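# Fold the laundry bag's lid fully open

## Task

Swing the lid of the already unzipped laundry bag back until it will not open any further. When the scene ends, both garments have to be wholly inside the bag, and the bag and the bin must both be upright on the table.

## Robot and tools

Robot: two arms, left_arm and right_arm. Each has six joints and a two-finger gripper. Each sits on a tilted plate, and both plates hang from one metal frame behind them. For 'too close' (clearance) messages, a plate and its half of the frame count as part of that arm. Calibrated bases in the scene frame: left_arm (+0.038, +0.326, +0.115) m, quat_wxyz (+0.997, -0.062, +0.048, -0.011); right_arm (-0.049, -0.324, +0.115) m, quat_wxyz (+0.997, +0.062, +0.048, +0.001).

Frames: the scene frame has its origin at table-top height, halfway between the nominal bases; +x points out over the table, +z up, +y toward left_arm. Arm names do not match which side they appear on in images. Hand positions, quaternions and wrist-camera poses in results are given in that arm's own base frame; fixed cameras and the table use the scene frame. Printed hand poses can be a few cm off, more at long reach. end_effector_position is the spot between the finger pads, roughly 1 cm behind the tips; the fingers point along the gripper's +z and open along its y.

Joint order, used in every row and every per-joint list: shoulder, elbow, waist, wrist pitch, wrist yaw, wrist roll. Stated ranges (rad): shoulder 0.000 to 3.142, elbow 0.000 to 3.142, waist -2.618 to 3.054, wrist pitch -1.571 to 1.571, wrist yaw -1.571 to 1.571, wrist roll -2.094 to 2.094. True ends may sit up to 0.059 rad either way.

A row is one flat list of 14 numbers, each within [-1, 1], always for both arms: left_arm's six joints, then left_arm's opening, then right_arm's six joints, then its opening. The joint numbers are offsets, not poses: they are measured from the Joint targets in force when the action (or move) begins, never from the previous row, so sending the same offset again moves further. Scale: 1.0 equals 2.224 rad for shoulder, elbow and waist, and 8.485 rad for the three wrist joints. The opening is absolute: +1 fully open, -1 closed. A 0 there commands half open, so to keep a gripper unchanged resend its current value (see Tool commands).

execute_actions: argument actions is a list of actions; each action is a list of up to 15 rows, one row per 1/30 s step; if fewer rows are given, the last one repeats to fill 15 steps (0.5 s). actions: [] just reports state and images. An action that would send a joint more than 0.059 rad beyond a range end is rejected for both arms; a malformed action, or a failing first action, rejects the whole call. Optional cameras picks images: omitted, null or ["all"] for all, [] for none.

move: target is one row or a list of up to 15 rows; every row's offsets count from the same starting Joint targets, not from the prior row. All joints travel together, so grippers follow curves, with no obstacle avoidance. speed is rad/s for the joint with the farthest to go, 0.01 to 12.57, default 0.5, one value or one per target. blend (rad, one or per target) rounds corners between listed targets; 0 stops at each. opening_speed (0.2 or more per second on the -1 to +1 scale) ramps finger changes. blocking=false returns after about 0.5 s while the move keeps going. The extra 'move:' line reports done, off_target (resting more than 0.035 rad from target), moving, held or fault, plus limits=held when steps were withheld.

wait: seconds 0 to 10; arms keep their last command and a running move continues. stop: brakes a running move. zoom_image: camera (cam_head_left, cam_head_right, cam_high, cam_left_wrist, cam_right_wrist) and region [x0, y0, x1, y1] in pixels, at most 504 by 504. finished_scene: ends the scene for good; scene is 1 or omitted.

Result lines: Joint positions and Joint velocities per arm (rad, rad/s), then finger-pad gap (m; 0.094 when fully open); 'within noise' means an arm is still. Joint targets is the base for your next offsets. Tool commands lists current gripper commands. grip_measured reads the fingers on the command scale, slightly wide when empty. Joint torques include the arm's own weight, positive toward larger angles; the first three wrap at ±28 N m. Action calls also list joint angles at some steps. 'joint sent to its limit' means a joint reached its end; 'joint command not followed' means the clearance check altered targets. MOTOR HOT appears at 75 °C; at 90 °C an OVER-TEMPERATURE FAULT folds that arm and disables it.

Motion limits: each step a joint target can lead its measured angle by only 0.339 rad (big joints) or 2.2 rad (wrist), and targets that would shift the gripper over 200 mm get scaled back, so big offsets may need several actions.

Caution: keep the arms from hitting or squeezing each other; that can end the scene in failure. Nothing may fall off or be left off the table, and the bag and bin must stay upright. Touch slowly and do not aim far past a contact, since speed and overshoot raise the force. To end a push, command targets back past the measured positions. Grippers squeeze about 50 to 64 N per pad; close slowly on soft fabric, and release by commanding an opening well above grip_measured. Avoid holding stretched poses or pressing into unreachable poses, which heats motors. Loose objects may occasionally get nudged.

Each tool is called as name(argument=value, ...), one argument or row to a line, values as JSON.

## Session

execute_actions(
  actions=[],
)

Scene clock: 0.00 s.
left_arm: end_effector_position=(+0.4130, -0.0422, +0.2778) grip_measured=+1.000 end_effector_quat_wxyz=(+0.776, +0.059, +0.590, +0.216) | right_arm: end_effector_position=(+0.3859, +0.0274, +0.2618) grip_measured=+1.000 end_effector_quat_wxyz=(+0.253, +0.177, +0.950, -0.044)
Joint names: [shoulder, elbow, waist, wrist pitch, wrist yaw, wrist roll]
Joint positions: left_arm=[1.544 0.505 -0.286 1.374 -0.434 0.516 0.094] | right_arm=[1.667 1.827 0.187 -1.275 0.259 0.494 0.094]
Joint velocities: within noise
Joint torques (N m): no reading
Motor temperatures (°C): left_arm=[27 35 25 34 26 25 23] | right_arm=[31 32 27 32 27 25 22]
Heat: left arm: 35 °C; right arm: 32 °C.
Joint targets: left_arm=[1.543 0.506 -0.287 1.364 -0.432 0.514] | right_arm=[1.657 1.837 0.189 -1.274 0.263 0.493]
Tool commands: left_gripper/opening=+1.0 right_gripper/opening=+1.0

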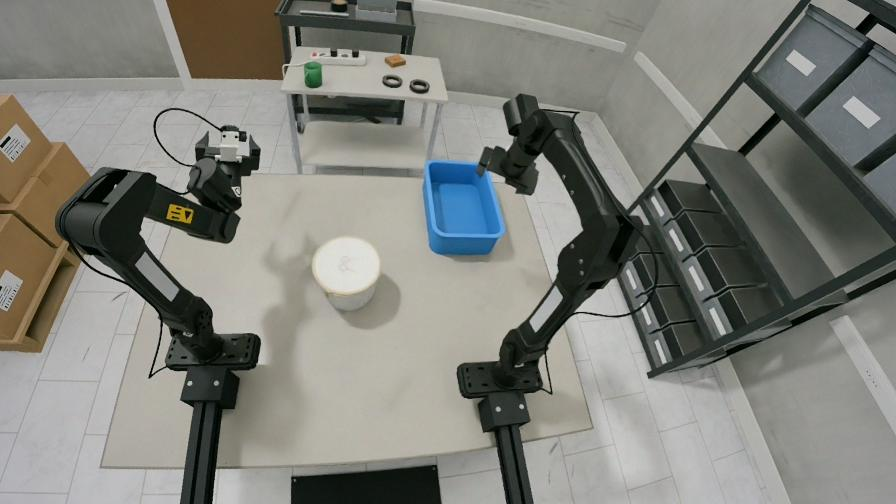

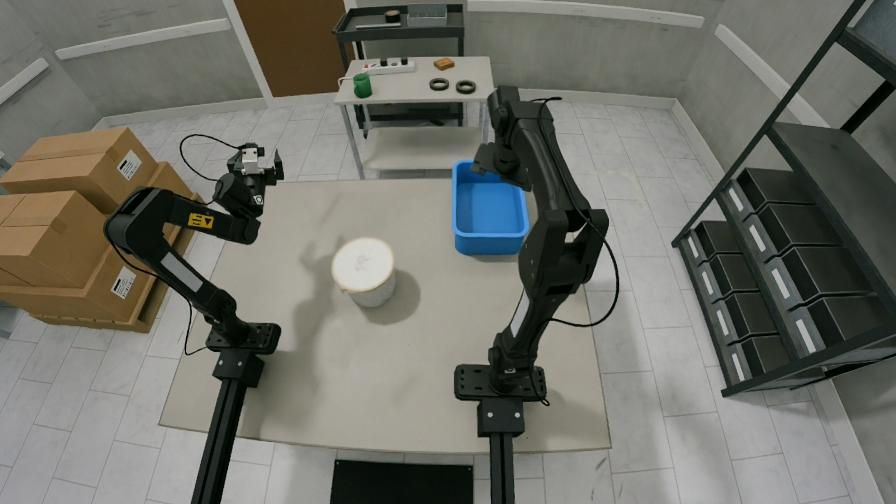

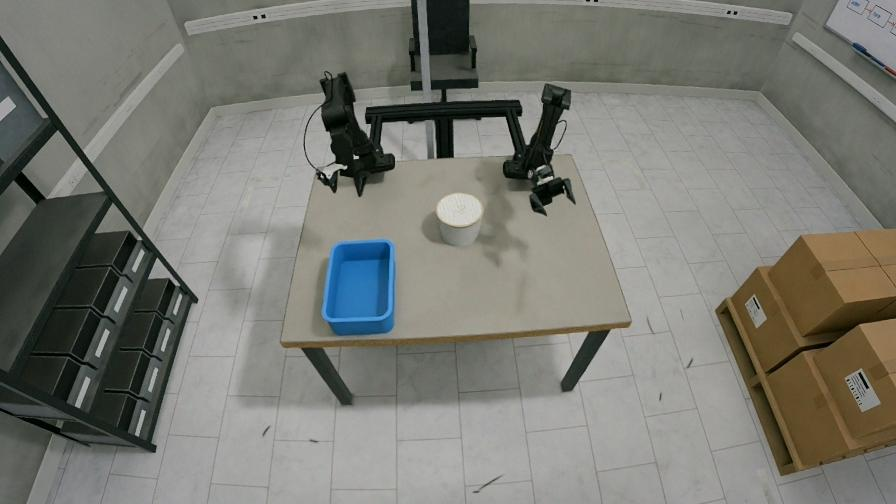

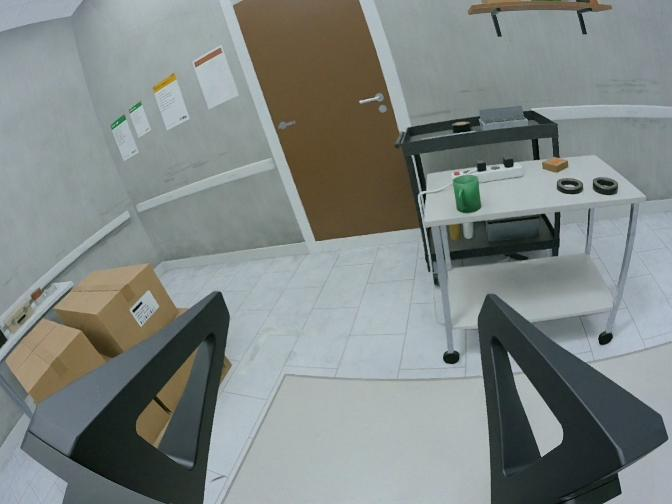

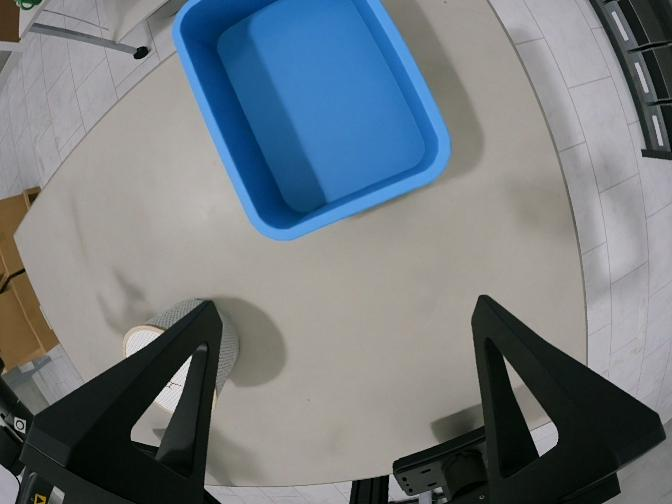

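zoom_image(
  camera="cam_head_left",
  region=[290, 220, 410, 320],
)

zoom_image(
  camera="cam_head_right",
  region=[310, 220, 430, 320],
)

zoom_image(
  camera="cam_high",
  region=[410, 170, 510, 260],
)

zoom_image(
  camera="cam_right_wrist",
  region=[100, 270, 300, 430],
)

Scaled by 4.200 from the camera's 896x504 image, which has a finer 1280x720 frame.

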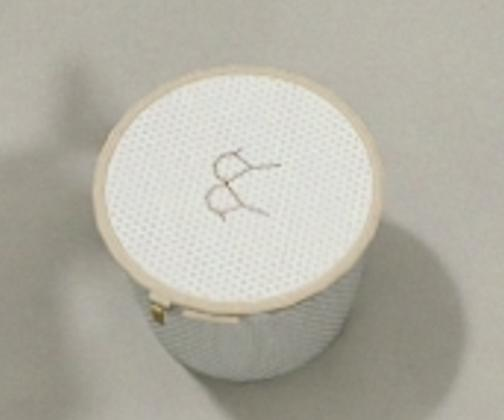

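Scaled by 4.200 from the camera's 896x504 image, which has a finer 1280x720 frame.

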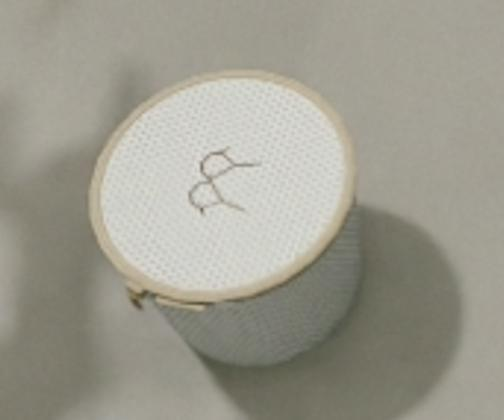

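Scaled by 5.040 from the camera's 896x504 image, which has a finer 1280x720 frame.

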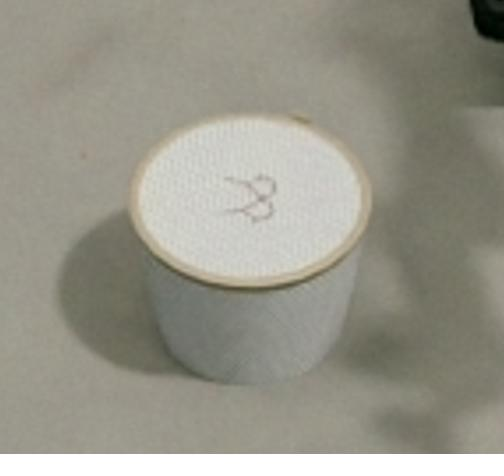

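Scaled by 2.520 from the camera's 672x504 image, which has a finer 960x720 frame.

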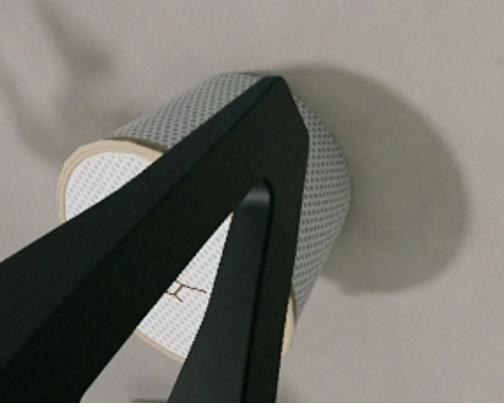

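move(
  target=[-0.289,0.357,-0.590,-0.314,-0.0198,-0.0606,1,0,0,0,0,0,0,1],
  speed=1.2,
  cameras=["cam_left_wrist","cam_head_left"],
)

Scene clock: 124.87 s.
left_arm: end_effector_position=(+0.0959, -0.2000, +0.2993) grip_measured=+1.000 end_effector_quat_wxyz=(+0.415, +0.583, +0.698, -0.029) | right_arm: end_effector_position=(+0.3859, +0.0274, +0.2618) grip_measured=+1.000 end_effector_quat_wxyz=(+0.253, +0.177, +0.950, -0.044)
Joint names: [shoulder, elbow, waist, wrist pitch, wrist yaw, wrist roll]
Joint positions: left_arm=[0.906 1.278 -1.592 -1.279 -0.59 0.009 0.094] | right_arm=[1.667 1.827 0.187 -1.275 0.259 0.494 0.094]
Joint velocities: within noise
Joint torques (N m): left_arm=[0.39 9.63 -0.55 1.27 -0.3 -0.13] | right_arm=[-8.42 6.48 1.02 0.82 0.11 -0.02]
Motor temperatures (°C): left_arm=[29 37 25 37 26 24 23] | right_arm=[36 33 26 31 26 25 22]
Heat: left arm: 37 °C; right arm: 36 °C.
Joint targets: left_arm=[0.900 1.300 -1.600 -1.300 -0.600 0.000] | right_arm=[1.657 1.837 0.189 -1.274 0.263 0.493]
move: done
camera_calibration:
cam_left_wrist: T_world_to_cam=[[-0.798607, -0.336887, -0.498733, 0.164172], [-0.337035, 0.936872, -0.0931594, 0.270706], [0.498633, 0.0936925, -0.861735, 0.331615], [0, 0, 0, 1]] pos_world=[0.0569921, -0.229379, 0.392861]
Images, in order (width x height): cam_head_left 896x504, cam_left_wrist 672x504.

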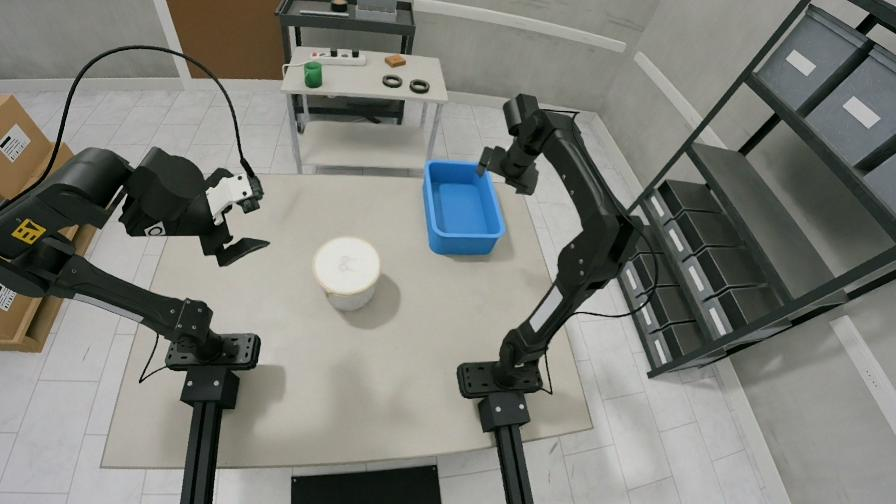

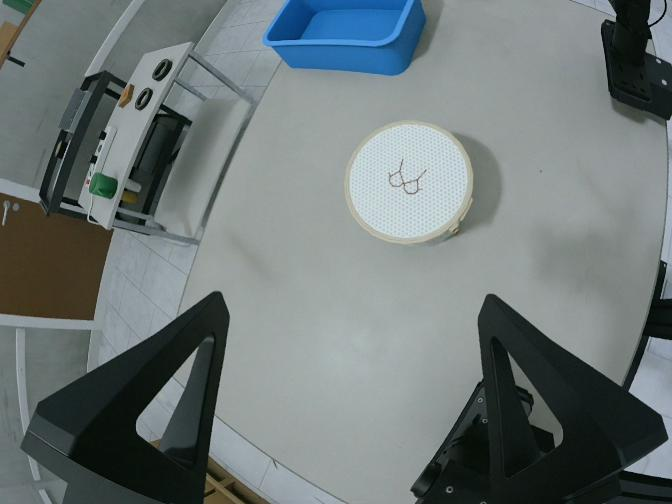

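zoom_image(
  camera="cam_left_wrist",
  region=[330, 105, 510, 255],
)

Scaled by 2.800 from the camera's 672x504 image, which has a finer 960x720 frame.

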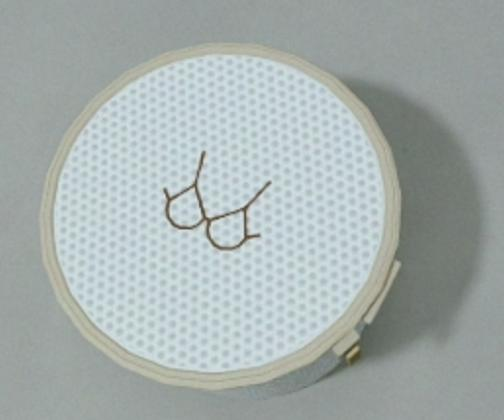

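move(
  target=[0.242,-0.408,-0.225,0.2174,-0.0943,0,1,0,0,0,0,0,0,1],
  speed=1.2,
  cameras=["cam_left_wrist"],
)

Scene clock: 172.37 s.
left_arm: end_effector_position=(+0.0259, -0.3086, +0.1578) grip_measured=+1.000 end_effector_quat_wxyz=(+0.674, +0.401, +0.616, -0.073) | right_arm: end_effector_position=(+0.3859, +0.0274, +0.2618) grip_measured=+1.000 end_effector_quat_wxyz=(+0.253, +0.177, +0.950, -0.044)
Joint names: [shoulder, elbow, waist, wrist pitch, wrist yaw, wrist roll]
Joint positions: left_arm=[1.428 0.416 -2.093 0.543 -1.389 0.007 0.094] | right_arm=[1.667 1.827 0.187 -1.275 0.259 0.494 0.094]
Joint velocities: within noise
Joint torques (N m): left_arm=[-3.25 6.15 -0.5 1.37 -0.29 -0.11] | right_arm=[-8.42 6.48 1.01 0.82 0.11 -0.03]
Motor temperatures (°C): left_arm=[26 37 24 36 26 24 23] | right_arm=[36 33 26 30 26 25 22]
Heat: left arm: 37 °C; right arm: 36 °C.
Joint targets: left_arm=[1.438 0.393 -2.100 0.544 -1.400 0.000] | right_arm=[1.657 1.837 0.189 -1.274 0.263 0.493]
move: done
camera_calibration:
cam_left_wrist: T_world_to_cam=[[-0.534371, -0.701015, -0.472256, -0.122289], [-0.30792, 0.681775, -0.663603, 0.346184], [0.787167, -0.209193, -0.580177, 0.109476], [0, 0, 0, 1]] pos_world=[-0.0449267, -0.298845, 0.235492]
Images, in order (width x height): cam_left_wrist 672x504.

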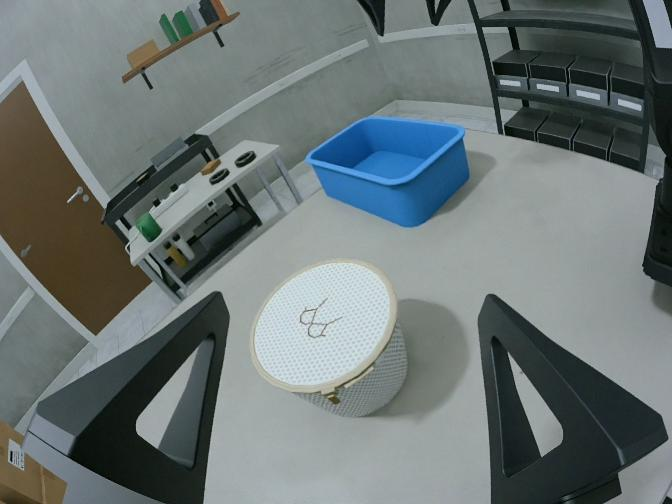

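zoom_image(
  camera="cam_left_wrist",
  region=[245, 250, 415, 425],
)

Scaled by 2.880 from the camera's 672x504 image, which has a finer 960x720 frame.

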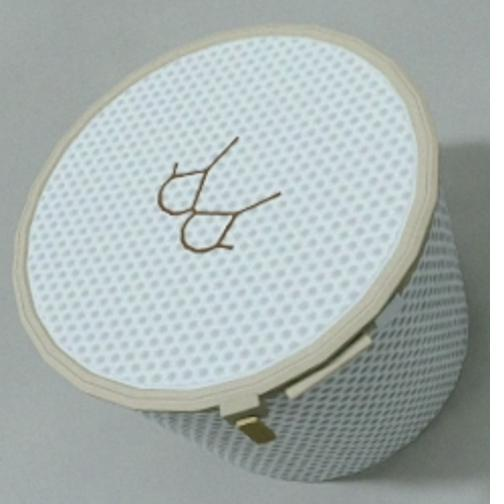

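move(
  target=[0,0,0,0,0,0,1,0.472,-0.158,-0.009,0.294,-0.196,-0.058,-1],
  speed=1.0,
  cameras=["cam_right_wrist"],
)

Scene clock: 221.43 s.
left_arm: end_effector_position=(+0.0259, -0.3086, +0.1580) grip_measured=+1.000 end_effector_quat_wxyz=(+0.674, +0.400, +0.617, -0.073) | right_arm: end_effector_position=(+0.4756, +0.2637, +0.0635) grip_measured=-0.984 end_effector_quat_wxyz=(+0.527, -0.516, +0.474, +0.481)
Joint names: [shoulder, elbow, waist, wrist pitch, wrist yaw, wrist roll]
Joint positions: left_arm=[1.428 0.416 -2.093 0.545 -1.39 0.007 0.094] | right_arm=[2.634 1.52 0.176 1.212 -1.391 0.009 0.001]
Joint velocities: within noise
Joint torques (N m): left_arm=[-3.25 6.01 -0.73 1.39 -0.3 -0.11] | right_arm=[-7.1 1.69 1.13 1.21 -0.08 -0.08]
Motor temperatures (°C): left_arm=[25 36 24 36 26 23 23] | right_arm=[36 33 26 30 26 25 22]
Heat: left arm: 36 °C; right arm: 36 °C.
Joint targets: left_arm=[1.438 0.393 -2.100 0.544 -1.400 0.000] | right_arm=[2.707 1.486 0.169 1.220 -1.400 0.001]
move: off_target (right_arm); right_arm: the shoulder is farthest, 0.073 rad from its target
camera_calibration:
cam_right_wrist: T_world_to_cam=[[0.999552, 0.0105987, 0.0279954, -0.476224], [0.0288726, -0.588232, -0.808177, 0.217838], [0.00790216, 0.808623, -0.588274, -0.075705], [0, 0, 0, 1]] pos_world=[0.470319, 0.194403, 0.144848]
Images, in order (width x height): cam_right_wrist 672x504.

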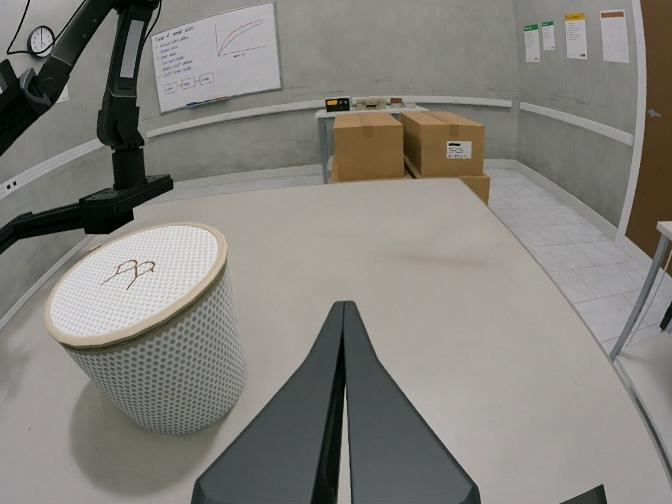

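zoom_image(
  camera="cam_right_wrist",
  region=[35, 210, 255, 440],
)

Scaled by 2.191 from the camera's 672x504 image, which has a finer 960x720 frame.

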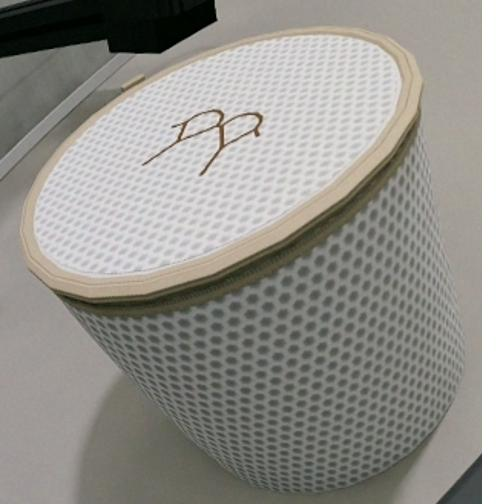

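move(
  target=[-0.242,0.408,0.225,-0.2174,0.0943,0,1,-0.0706,-0.0985,0.0862,-0.0229,0.0352,0.1453,-0.25],
  speed=1.0,
  cameras=["cam_right_wrist","cam_head_right"],
)

Scene clock: 364.07 s.
left_arm: end_effector_position=(+0.0950, -0.2004, +0.3017) grip_measured=+1.000 end_effector_quat_wxyz=(+0.419, +0.584, +0.695, -0.029) | right_arm: end_effector_position=(+0.4369, +0.3261, +0.0291) grip_measured=-0.253 end_effector_quat_wxyz=(+0.107, -0.030, +0.731, +0.673)
Joint names: [shoulder, elbow, waist, wrist pitch, wrist yaw, wrist roll]
Joint positions: left_arm=[0.904 1.281 -1.606 -1.279 -0.602 0.007 0.094] | right_arm=[2.548 1.296 0.343 1.095 -1.106 1.232 0.035]
Joint velocities: within noise
Joint torques (N m): left_arm=[0.31 9.37 0.35 1.29 -0.16 -0.1] | right_arm=[-11.64 1.76 2.96 0.69 -0.07 -0.03]
Motor temperatures (°C): left_arm=[24 36 24 35 26 23 23] | right_arm=[35 30 26 31 26 25 24]
Heat: left arm: 36 °C; right arm: 35 °C.
Joint targets: left_arm=[0.900 1.301 -1.600 -1.300 -0.600 0.000] | right_arm=[2.550 1.267 0.361 1.026 -1.101 1.234]
move: off_target (right_arm); right_arm: the wrist pitch is farthest, 0.070 rad from its target
camera_calibration:
cam_right_wrist: T_world_to_cam=[[0.131534, -0.0711147, -0.988758, -0.00180908], [-0.855351, -0.512303, -0.0769407, 0.568244], [-0.501072, 0.855855, -0.128213, 0.0475387], [0, 0, 0, 1]] pos_world=[0.510107, 0.250299, 0.0480275]
Images, in order (width x height): cam_head_right 896x504, cam_right_wrist 672x504.

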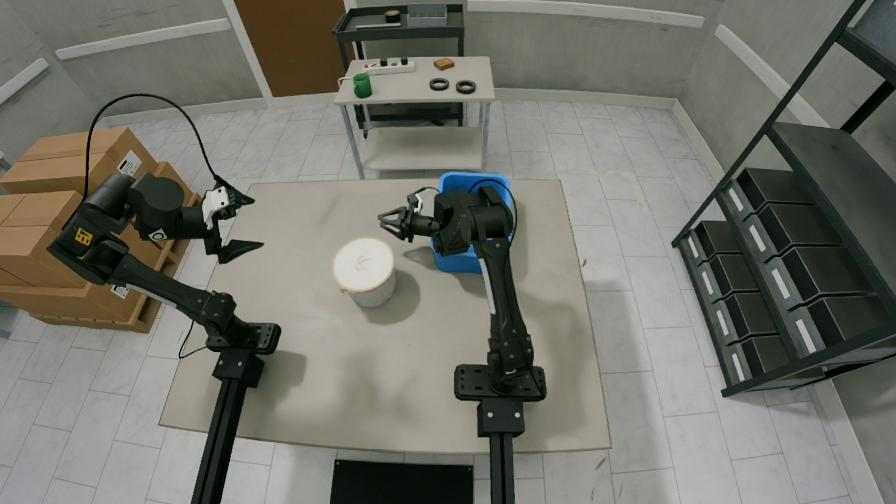

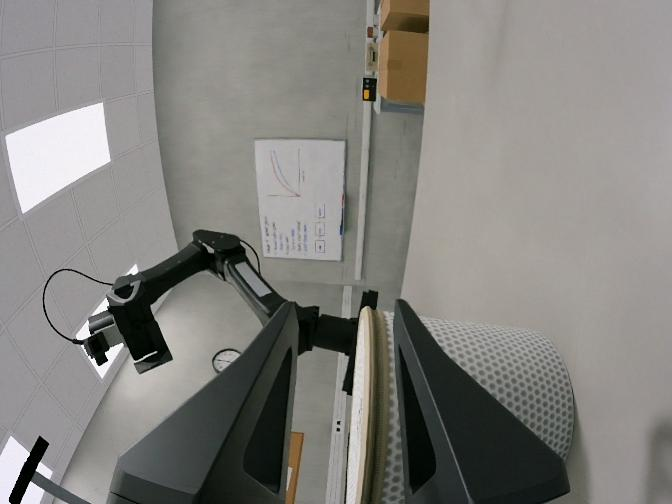

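zoom_image(
  camera="cam_head_right",
  region=[320, 150, 560, 320],
)

Scaled by 2.100 from the camera's 896x504 image, which has a finer 1280x720 frame.

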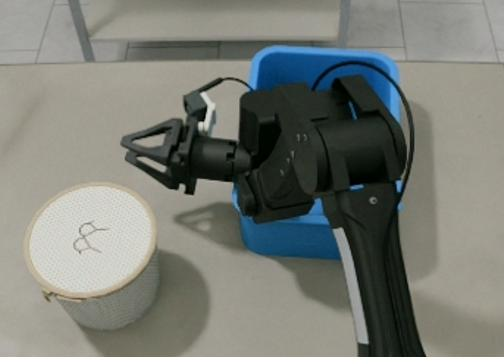

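move(
  target=[0,0,0,0,0,0,1,-0.0121,-0.0391,0.0162,-0.0031,0.002,0,-0.25],
  speed=0.3,
  cameras=["cam_right_wrist","cam_head_right"],
)

Scene clock: 430.43 s.
left_arm: end_effector_position=(+0.0949, -0.2002, +0.3014) grip_measured=+1.000 end_effector_quat_wxyz=(+0.419, +0.584, +0.695, -0.029) | right_arm: end_effector_position=(+0.4104, +0.3358, +0.0207) grip_measured=-0.253 end_effector_quat_wxyz=(+0.078, -0.020, +0.741, +0.666)
Joint names: [shoulder, elbow, waist, wrist pitch, wrist yaw, wrist roll]
Joint positions: left_arm=[0.904 1.281 -1.606 -1.281 -0.601 0.007 0.094] | right_arm=[2.512 1.212 0.381 1.082 -1.089 1.233 0.035]
Joint velocities: within noise
Joint torques (N m): left_arm=[0.2 9.2 0.55 1.3 -0.17 -0.05] | right_arm=[-10.62 1.36 2.74 0.54 -0.11 -0.01]
Motor temperatures (°C): left_arm=[24 37 24 35 26 23 23] | right_arm=[40 30 26 29 26 25 23]
Heat: left arm: 37 °C; right arm: 40 °C.
Joint targets: left_arm=[0.900 1.301 -1.600 -1.300 -0.600 0.000] | right_arm=[2.523 1.180 0.397 0.999 -1.084 1.234]
move: off_target (right_arm); right_arm: the wrist pitch is farthest, 0.082 rad from its target
camera_calibration:
cam_right_wrist: T_world_to_cam=[[0.076084, -0.0934235, -0.992715, 0.0243569], [-0.846307, -0.53249, -0.0147508, 0.551704], [-0.527233, 0.841265, -0.119579, 0.0403498], [0, 0, 0, 1]] pos_world=[0.486332, 0.262108, 0.0371425]
Images, in order (width x height): cam_head_right 896x504, cam_right_wrist 672x504.

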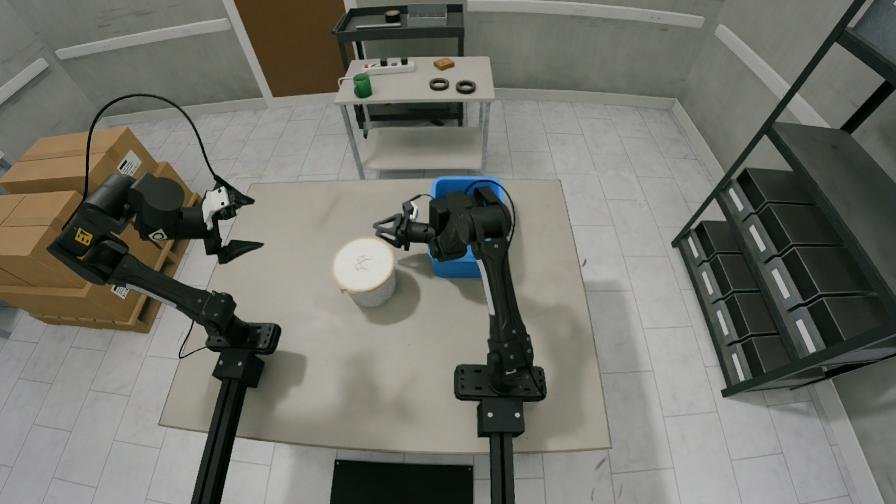

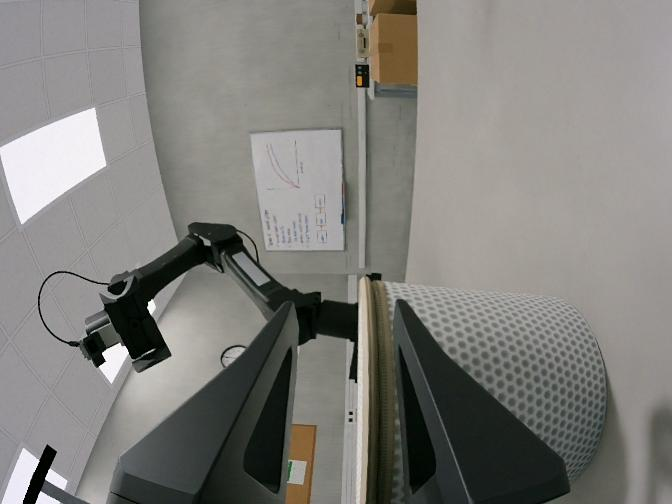

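move(
  target=[
    [0,0,0,0,0,0,1,-0.1362,0,0,0.0094,0,0,-0.25],
    [0,0,0,0,0,0,1,-0.1003,-0.1232,0.0097,0.0496,0.0515,0.0134,-0.25],
    [0,0,0,0,0,0,1,-0.0301,-0.1232,0.0097,0.0496,0.0515,0.0134,-0.25],
  ],
  speed=0.5,
  blend=0.05,
  cameras=["cam_right_wrist","cam_head_right"],
)

Scene clock: 525.53 s.
left_arm: end_effector_position=(+0.0949, -0.2002, +0.3014) grip_measured=+1.000 end_effector_quat_wxyz=(+0.419, +0.584, +0.695, -0.029) | right_arm: end_effector_position=(+0.4204, +0.3003, +0.0313) grip_measured=-0.253 end_effector_quat_wxyz=(+0.231, +0.118, +0.721, +0.642)
Joint names: [shoulder, elbow, waist, wrist pitch, wrist yaw, wrist roll]
Joint positions: left_arm=[0.904 1.281 -1.606 -1.281 -0.601 0.007 0.094] | right_arm=[2.431 0.917 0.406 1.427 -0.655 1.336 0.035]
Joint velocities: within noise
Joint torques (N m): left_arm=[0.23 9.33 0.5 1.24 -0.18 -0.09] | right_arm=[-8.27 2.07 2.32 1.45 0 0.06]
Motor temperatures (°C): left_arm=[23 38 23 35 26 23 23] | right_arm=[37 29 26 28 26 25 23]
Heat: left arm: 38 °C; right arm: 37 °C.
Joint targets: left_arm=[0.900 1.301 -1.600 -1.300 -0.600 0.000] | right_arm=[2.456 0.906 0.419 1.420 -0.647 1.348]
move: done
camera_calibration:
cam_right_wrist: T_world_to_cam=[[0.0808394, -0.106786, -0.99099, 0.0327398], [-0.98702, -0.146995, -0.0646758, 0.486348], [-0.138765, 0.983356, -0.117283, -0.129256], [0, 0, 0, 1]] pos_world=[0.459453, 0.202092, 0.0487403]
Images, in order (width x height): cam_head_right 896x504, cam_right_wrist 672x504.

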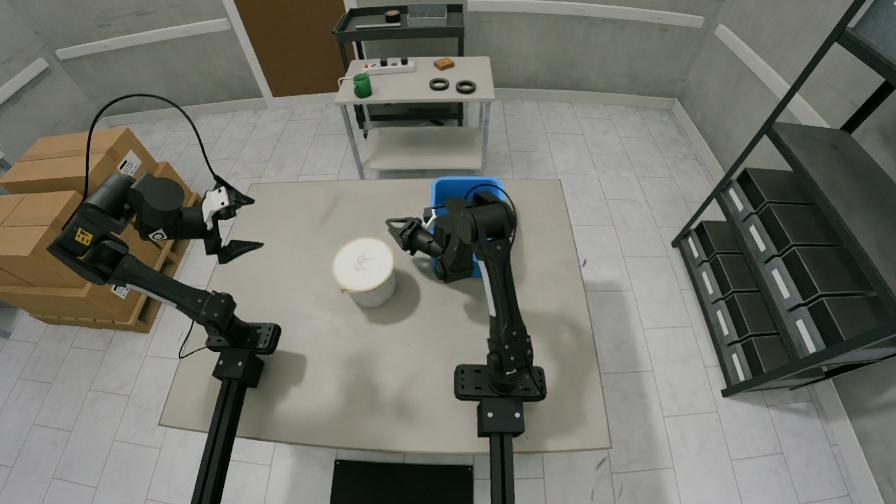

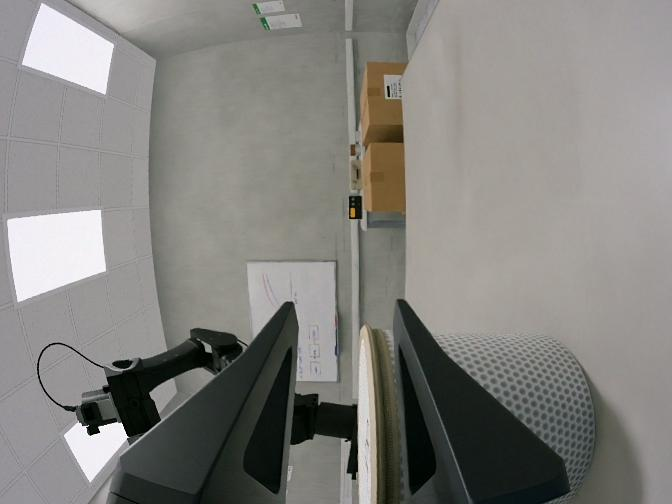

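move(
  target=[0,0,0,0,0,0,1,0.0085,-0.0409,0.0432,0.0100,0.0100,0.0015,-0.25],
  speed=0.15,
  cameras=["cam_right_wrist","cam_head_right"],
)

zoom_image(
  camera="cam_right_wrist",
  region=[250, 270, 480, 500],
)

Scene clock: 562.40 s.
left_arm: end_effector_position=(+0.0949, -0.2002, +0.3014) grip_measured=+1.000 end_effector_quat_wxyz=(+0.419, +0.584, +0.695, -0.029) | right_arm: end_effector_position=(+0.3807, +0.3203, +0.0094) grip_measured=-0.253 end_effector_quat_wxyz=(+0.211, +0.130, +0.732, +0.634)
Joint names: [shoulder, elbow, waist, wrist pitch, wrist yaw, wrist roll]
Joint positions: left_arm=[0.904 1.281 -1.606 -1.281 -0.601 0.007 0.094] | right_arm=[2.457 0.823 0.504 1.508 -0.566 1.358 0.035]
Joint velocities: within noise
Joint torques (N m): left_arm=[0.18 9.32 0.25 1.29 -0.17 -0.05] | right_arm=[-8.39 1.78 2.14 1.52 -0.07 0]
Motor temperatures (°C): left_arm=[23 38 23 35 26 23 23] | right_arm=[38 29 26 29 26 25 22]
Heat: left arm: 38 °C; right arm: 38 °C.
Joint targets: left_arm=[0.900 1.301 -1.600 -1.300 -0.600 0.000] | right_arm=[2.475 0.815 0.515 1.505 -0.563 1.361]
move: done
camera_calibration:
cam_right_wrist: T_world_to_cam=[[0.0316211, -0.121463, -0.992092, 0.0398744], [-0.987917, -0.154471, -0.012576, 0.450875], [-0.151722, 0.980503, -0.12488, -0.151158], [0, 0, 0, 1]] pos_world=[0.421233, 0.222701, 0.0263528]
Images, in order (width x height): cam_head_right 896x504, cam_right_wrist 672x504.

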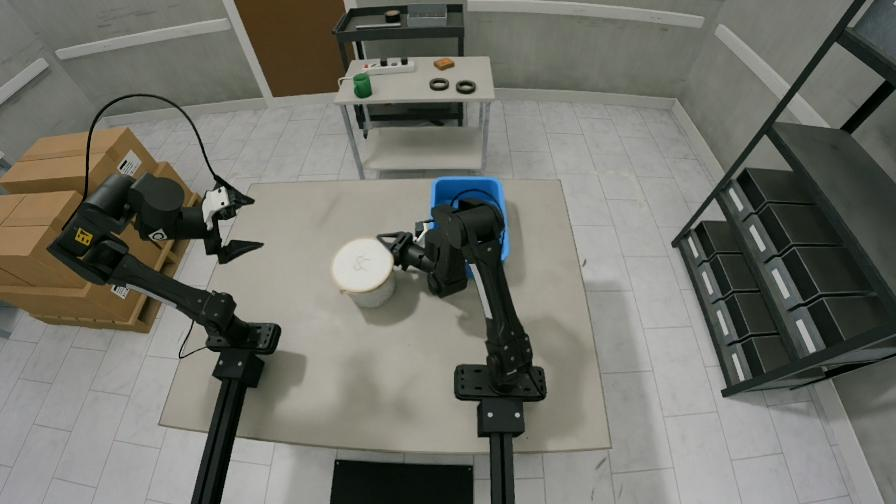

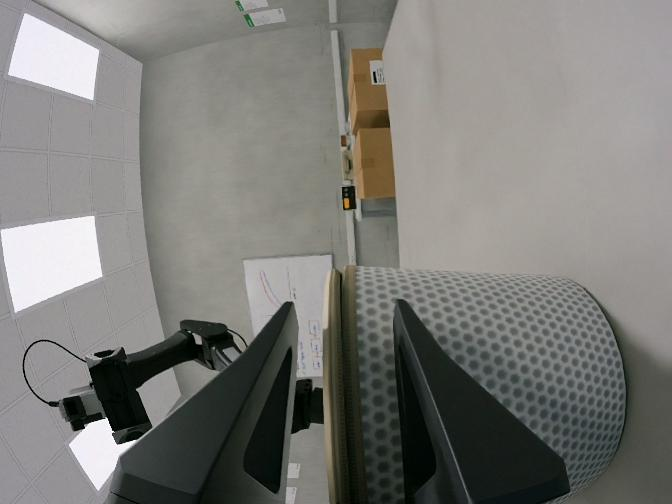

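Scaled by 2.191 from the camera's 672x504 image, which has a finer 960x720 frame.

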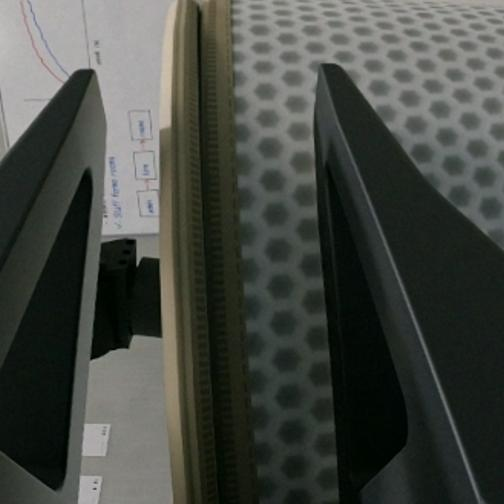

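zoom_image(
  camera="cam_right_wrist",
  region=[310, 255, 370, 305],
)

zoom_image(
  camera="cam_right_wrist",
  region=[310, 400, 400, 500],
)

Scaled by 8.400 from the camera's 672x504 image, which has a finer 960x720 frame.

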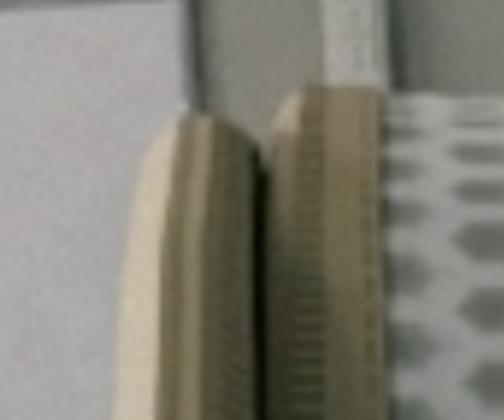

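Scaled by 5.040 from the camera's 672x504 image, which has a finer 960x720 frame.

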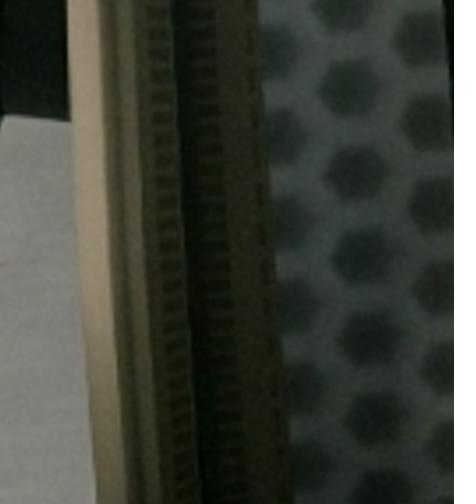

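move(
  target=[
    [0,0,0,0,0,0,1,-0.0202,0.0135,-0.018,-0.0053,-0.0026,0,-0.25],
    [0,0,0,0,0,0,1,-0.0202,0.0135,-0.018,-0.0053,-0.0026,0,-0.74],
  ],
  speed=0.15,
  cameras=["cam_right_wrist"],
)

zoom_image(
  camera="cam_right_wrist",
  region=[280, 260, 420, 400],
)

Scene clock: 642.77 s.
left_arm: end_effector_position=(+0.0949, -0.2002, +0.3014) grip_measured=+1.000 end_effector_quat_wxyz=(+0.419, +0.584, +0.695, -0.029) | right_arm: end_effector_position=(+0.3859, +0.3150, +0.0079) grip_measured=-0.737 end_effector_quat_wxyz=(+0.208, +0.135, +0.734, +0.632)
Joint names: [shoulder, elbow, waist, wrist pitch, wrist yaw, wrist roll]
Joint positions: left_arm=[0.904 1.281 -1.606 -1.281 -0.601 0.007 0.094] | right_arm=[2.456 0.831 0.485 1.488 -0.582 1.359 0.012]
Joint velocities: within noise
Joint torques (N m): left_arm=[0.34 9.29 0.32 1.32 -0.23 -0.07] | right_arm=[-11.85 3.6 0.65 1.3 -0.12 0]
Motor temperatures (°C): left_arm=[23 38 23 34 26 23 23] | right_arm=[37 28 26 32 26 25 22]
Heat: left arm: 38 °C; right arm: 37 °C.
Joint targets: left_arm=[0.900 1.301 -1.600 -1.300 -0.600 0.000] | right_arm=[2.430 0.845 0.475 1.460 -0.585 1.360]
move: done
camera_calibration:
cam_right_wrist: T_world_to_cam=[[0.0194846, -0.124818, -0.991988, 0.0432872], [-0.98862, -0.150433, -0.000489954, 0.454082], [-0.149167, 0.980709, -0.126329, -0.146323], [0, 0, 0, 1]] pos_world=[0.426244, 0.217213, 0.024678]
Images, in order (width x height): cam_right_wrist 672x504.

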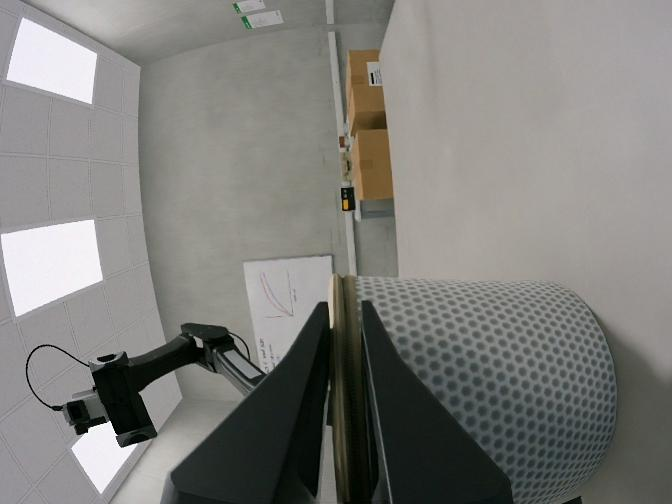

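Scaled by 3.600 from the camera's 672x504 image, which has a finer 960x720 frame.

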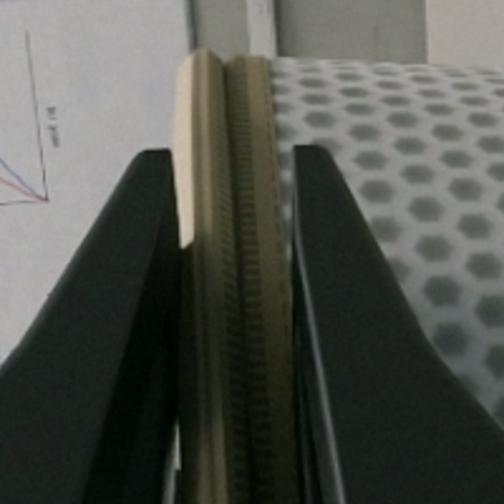

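move(
  target=[0,0,0,0,0,0,1,-0.0063,0,0,0,0,0,-0.74],
  speed=0.15,
  cameras=["cam_right_wrist"],
)

zoom_image(
  camera="cam_right_wrist",
  region=[280, 260, 420, 400],
)

Scene clock: 655.37 s.
left_arm: end_effector_position=(+0.0949, -0.2002, +0.3014) grip_measured=+1.000 end_effector_quat_wxyz=(+0.419, +0.584, +0.695, -0.029) | right_arm: end_effector_position=(+0.3868, +0.3146, +0.0087) grip_measured=-0.737 end_effector_quat_wxyz=(+0.208, +0.136, +0.735, +0.631)
Joint names: [shoulder, elbow, waist, wrist pitch, wrist yaw, wrist roll]
Joint positions: left_arm=[0.904 1.281 -1.606 -1.281 -0.601 0.007 0.094] | right_arm=[2.45 0.831 0.483 1.478 -0.582 1.359 0.012]
Joint velocities: within noise
Joint torques (N m): left_arm=[0.46 9.37 0.43 1.29 -0.23 -0.08] | right_arm=[-12.51 3.62 0.76 1.38 -0.12 0.01]
Motor temperatures (°C): left_arm=[23 38 23 34 26 23 23] | right_arm=[37 29 26 32 26 25 22]
Heat: left arm: 38 °C; right arm: 37 °C.
Joint targets: left_arm=[0.900 1.301 -1.600 -1.300 -0.600 0.000] | right_arm=[2.416 0.845 0.475 1.460 -0.584 1.360]
move: done
camera_calibration:
cam_right_wrist: T_world_to_cam=[[0.0166028, -0.126269, -0.991857, 0.0456634], [-0.988834, -0.149, 0.00241623, 0.454522], [-0.148092, 0.980742, -0.127332, -0.146142], [0, 0, 0, 1]] pos_world=[0.427046, 0.216817, 0.0255847]
Images, in order (width x height): cam_right_wrist 672x504.

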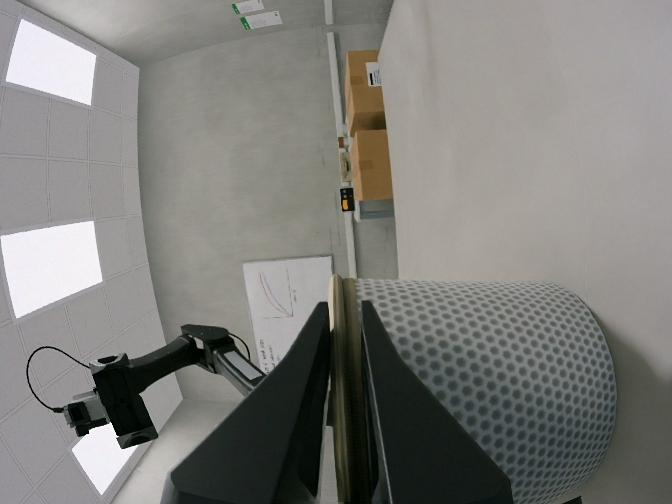

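Scaled by 3.600 from the camera's 672x504 image, which has a finer 960x720 frame.

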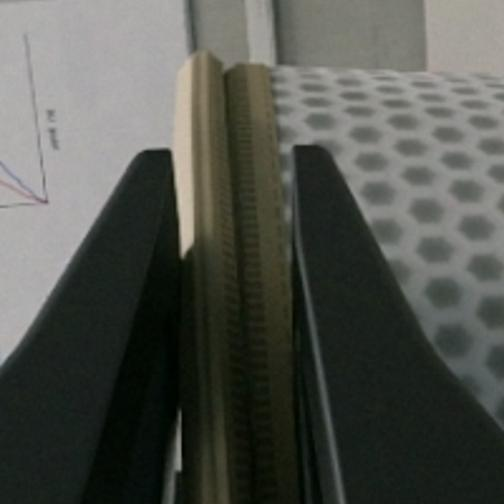

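move(
  target=[
    [0,0,0,0,0,0,1,0,0,0,0,0,0,-0.25],
    [0,0,0,0,0,0,1,-0.0027,0.0054,-0.0103,-0.0018,-0.0028,0,-0.25],
    [0,0,0,0,0,0,1,-0.0027,0.0054,-0.0103,-0.0018,-0.0028,0,-0.7],
  ],
  speed=0.15,
  cameras=["cam_right_wrist","cam_head_right"],
)

zoom_image(
  camera="cam_right_wrist",
  region=[280, 260, 420, 400],
)

zoom_image(
  camera="cam_head_right",
  region=[330, 220, 450, 310],
)

Scene clock: 676.33 s.
left_arm: end_effector_position=(+0.0949, -0.2002, +0.3014) grip_measured=+1.000 end_effector_quat_wxyz=(+0.419, +0.584, +0.695, -0.029) | right_arm: end_effector_position=(+0.3928, +0.3094, +0.0116) grip_measured=-0.697 end_effector_quat_wxyz=(+0.208, +0.137, +0.734, +0.632)
Joint names: [shoulder, elbow, waist, wrist pitch, wrist yaw, wrist roll]
Joint positions: left_arm=[0.904 1.281 -1.606 -1.281 -0.601 0.007 0.094] | right_arm=[2.443 0.841 0.462 1.464 -0.603 1.359 0.014]
Joint velocities: within noise
Joint torques (N m): left_arm=[0.55 9.26 0.27 1.26 -0.18 -0.06] | right_arm=[-12.49 3.9 0.65 1.36 -0.15 0]
Motor temperatures (°C): left_arm=[22 38 23 34 26 23 23] | right_arm=[40 29 26 32 26 25 22]
Heat: left arm: 38 °C; right arm: 40 °C.
Joint targets: left_arm=[0.900 1.301 -1.600 -1.300 -0.600 0.000] | right_arm=[2.410 0.857 0.452 1.445 -0.608 1.360]
move: done
camera_calibration:
cam_right_wrist: T_world_to_cam=[[0.016891, -0.122787, -0.992289, 0.046521], [-0.988934, -0.148346, 0.00152258, 0.459488], [-0.147389, 0.981283, -0.123934, -0.140263], [0, 0, 0, 1]] pos_world=[0.432945, 0.211513, 0.0280792]
Images, in order (width x height): cam_head_right 896x504, cam_right_wrist 672x504.

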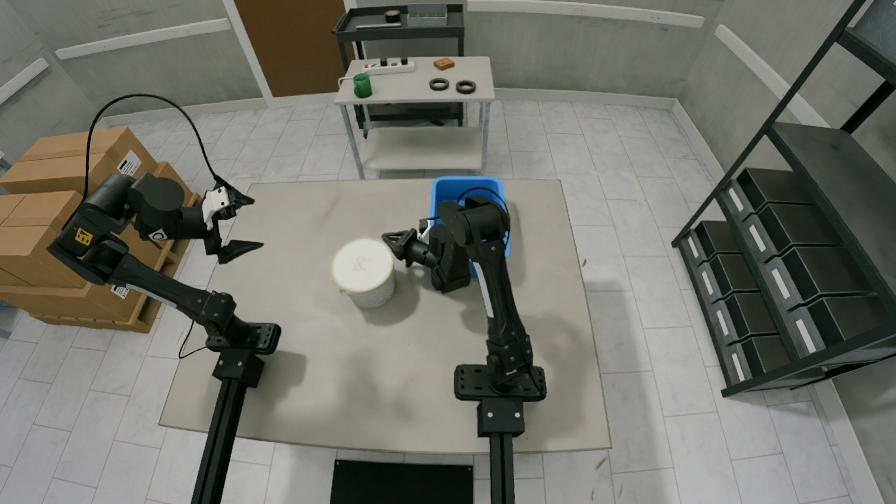

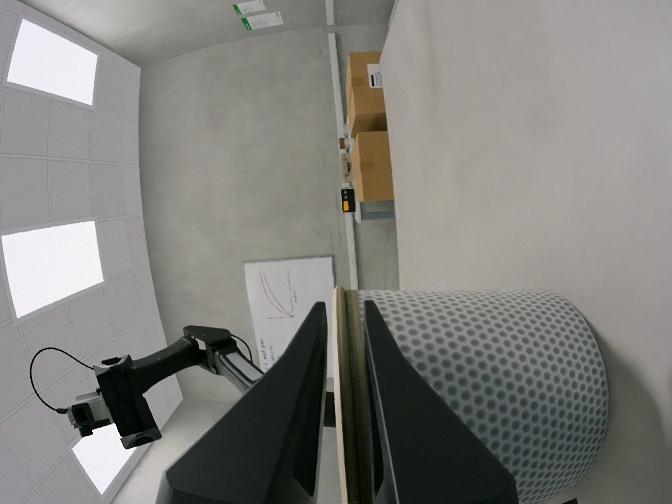

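Scaled by 3.600 from the camera's 672x504 image, which has a finer 960x720 frame.

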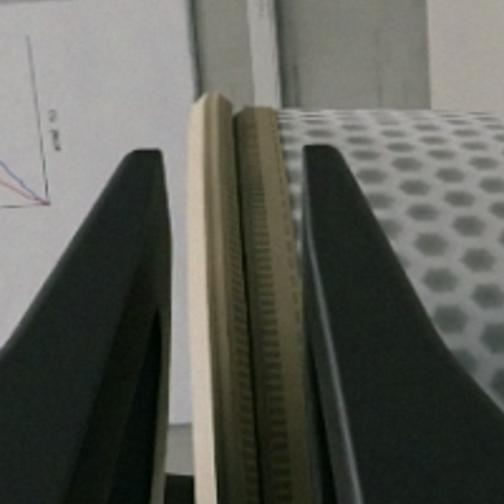

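Scaled by 4.200 from the camera's 896x504 image, which has a finer 1280x720 frame.

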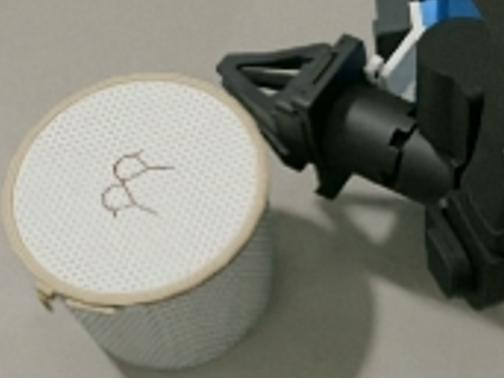

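move(
  target=[0,0,0,0,0,0,1,-0.0068,0,0,0,0,0,-0.7],
  speed=0.15,
  cameras=["cam_right_wrist"],
)

zoom_image(
  camera="cam_right_wrist",
  region=[280, 260, 420, 400],
)

Scene clock: 687.90 s.
left_arm: end_effector_position=(+0.0949, -0.2002, +0.3014) grip_measured=+1.000 end_effector_quat_wxyz=(+0.419, +0.584, +0.695, -0.029) | right_arm: end_effector_position=(+0.3931, +0.3097, +0.0123) grip_measured=-0.697 end_effector_quat_wxyz=(+0.205, +0.139, +0.735, +0.631)
Joint names: [shoulder, elbow, waist, wrist pitch, wrist yaw, wrist roll]
Joint positions: left_arm=[0.904 1.281 -1.606 -1.281 -0.601 0.007 0.094] | right_arm=[2.434 0.841 0.462 1.448 -0.603 1.36 0.014]
Joint velocities: within noise
Joint torques (N m): left_arm=[0.32 9.35 0.2 1.28 -0.2 -0.09] | right_arm=[-13.01 3.95 0.66 1.5 -0.16 -0.02]
Motor temperatures (°C): left_arm=[22 38 23 34 26 23 23] | right_arm=[42 29 26 32 26 25 22]
Heat: left arm: 38 °C; right arm: 42 °C.
Joint targets: left_arm=[0.900 1.301 -1.600 -1.300 -0.600 0.000] | right_arm=[2.395 0.857 0.452 1.445 -0.608 1.360]
move: off_target (right_arm); right_arm: the shoulder is farthest, 0.039 rad from its target
camera_calibration:
cam_right_wrist: T_world_to_cam=[[0.00915607, -0.125195, -0.99209, 0.0511181], [-0.988859, -0.148547, 0.00961934, 0.459815], [-0.148576, 0.980949, -0.12516, -0.139776], [0, 0, 0, 1]] pos_world=[0.433457, 0.211817, 0.0287963]
Images, in order (width x height): cam_right_wrist 672x504.

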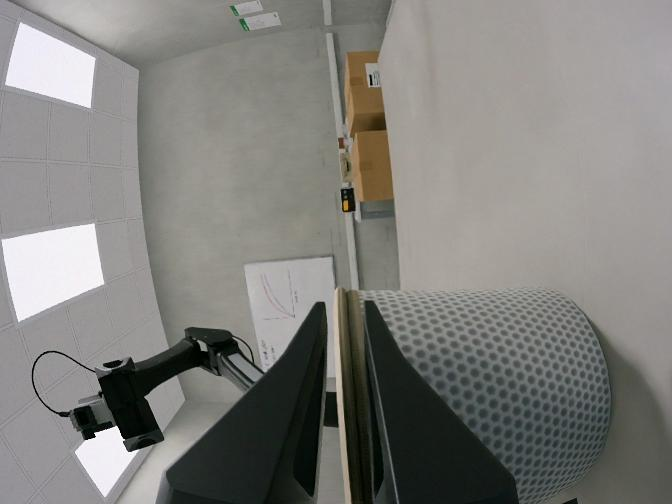

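Scaled by 3.600 from the camera's 672x504 image, which has a finer 960x720 frame.

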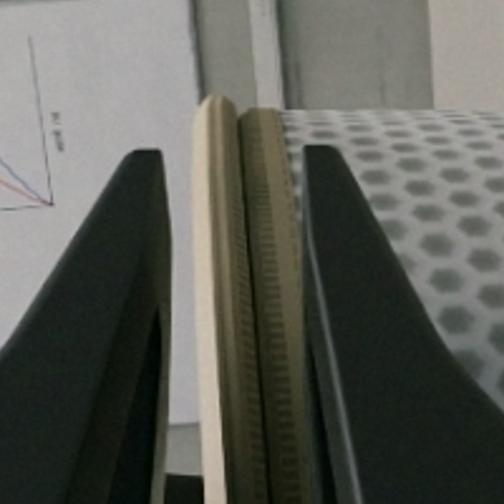

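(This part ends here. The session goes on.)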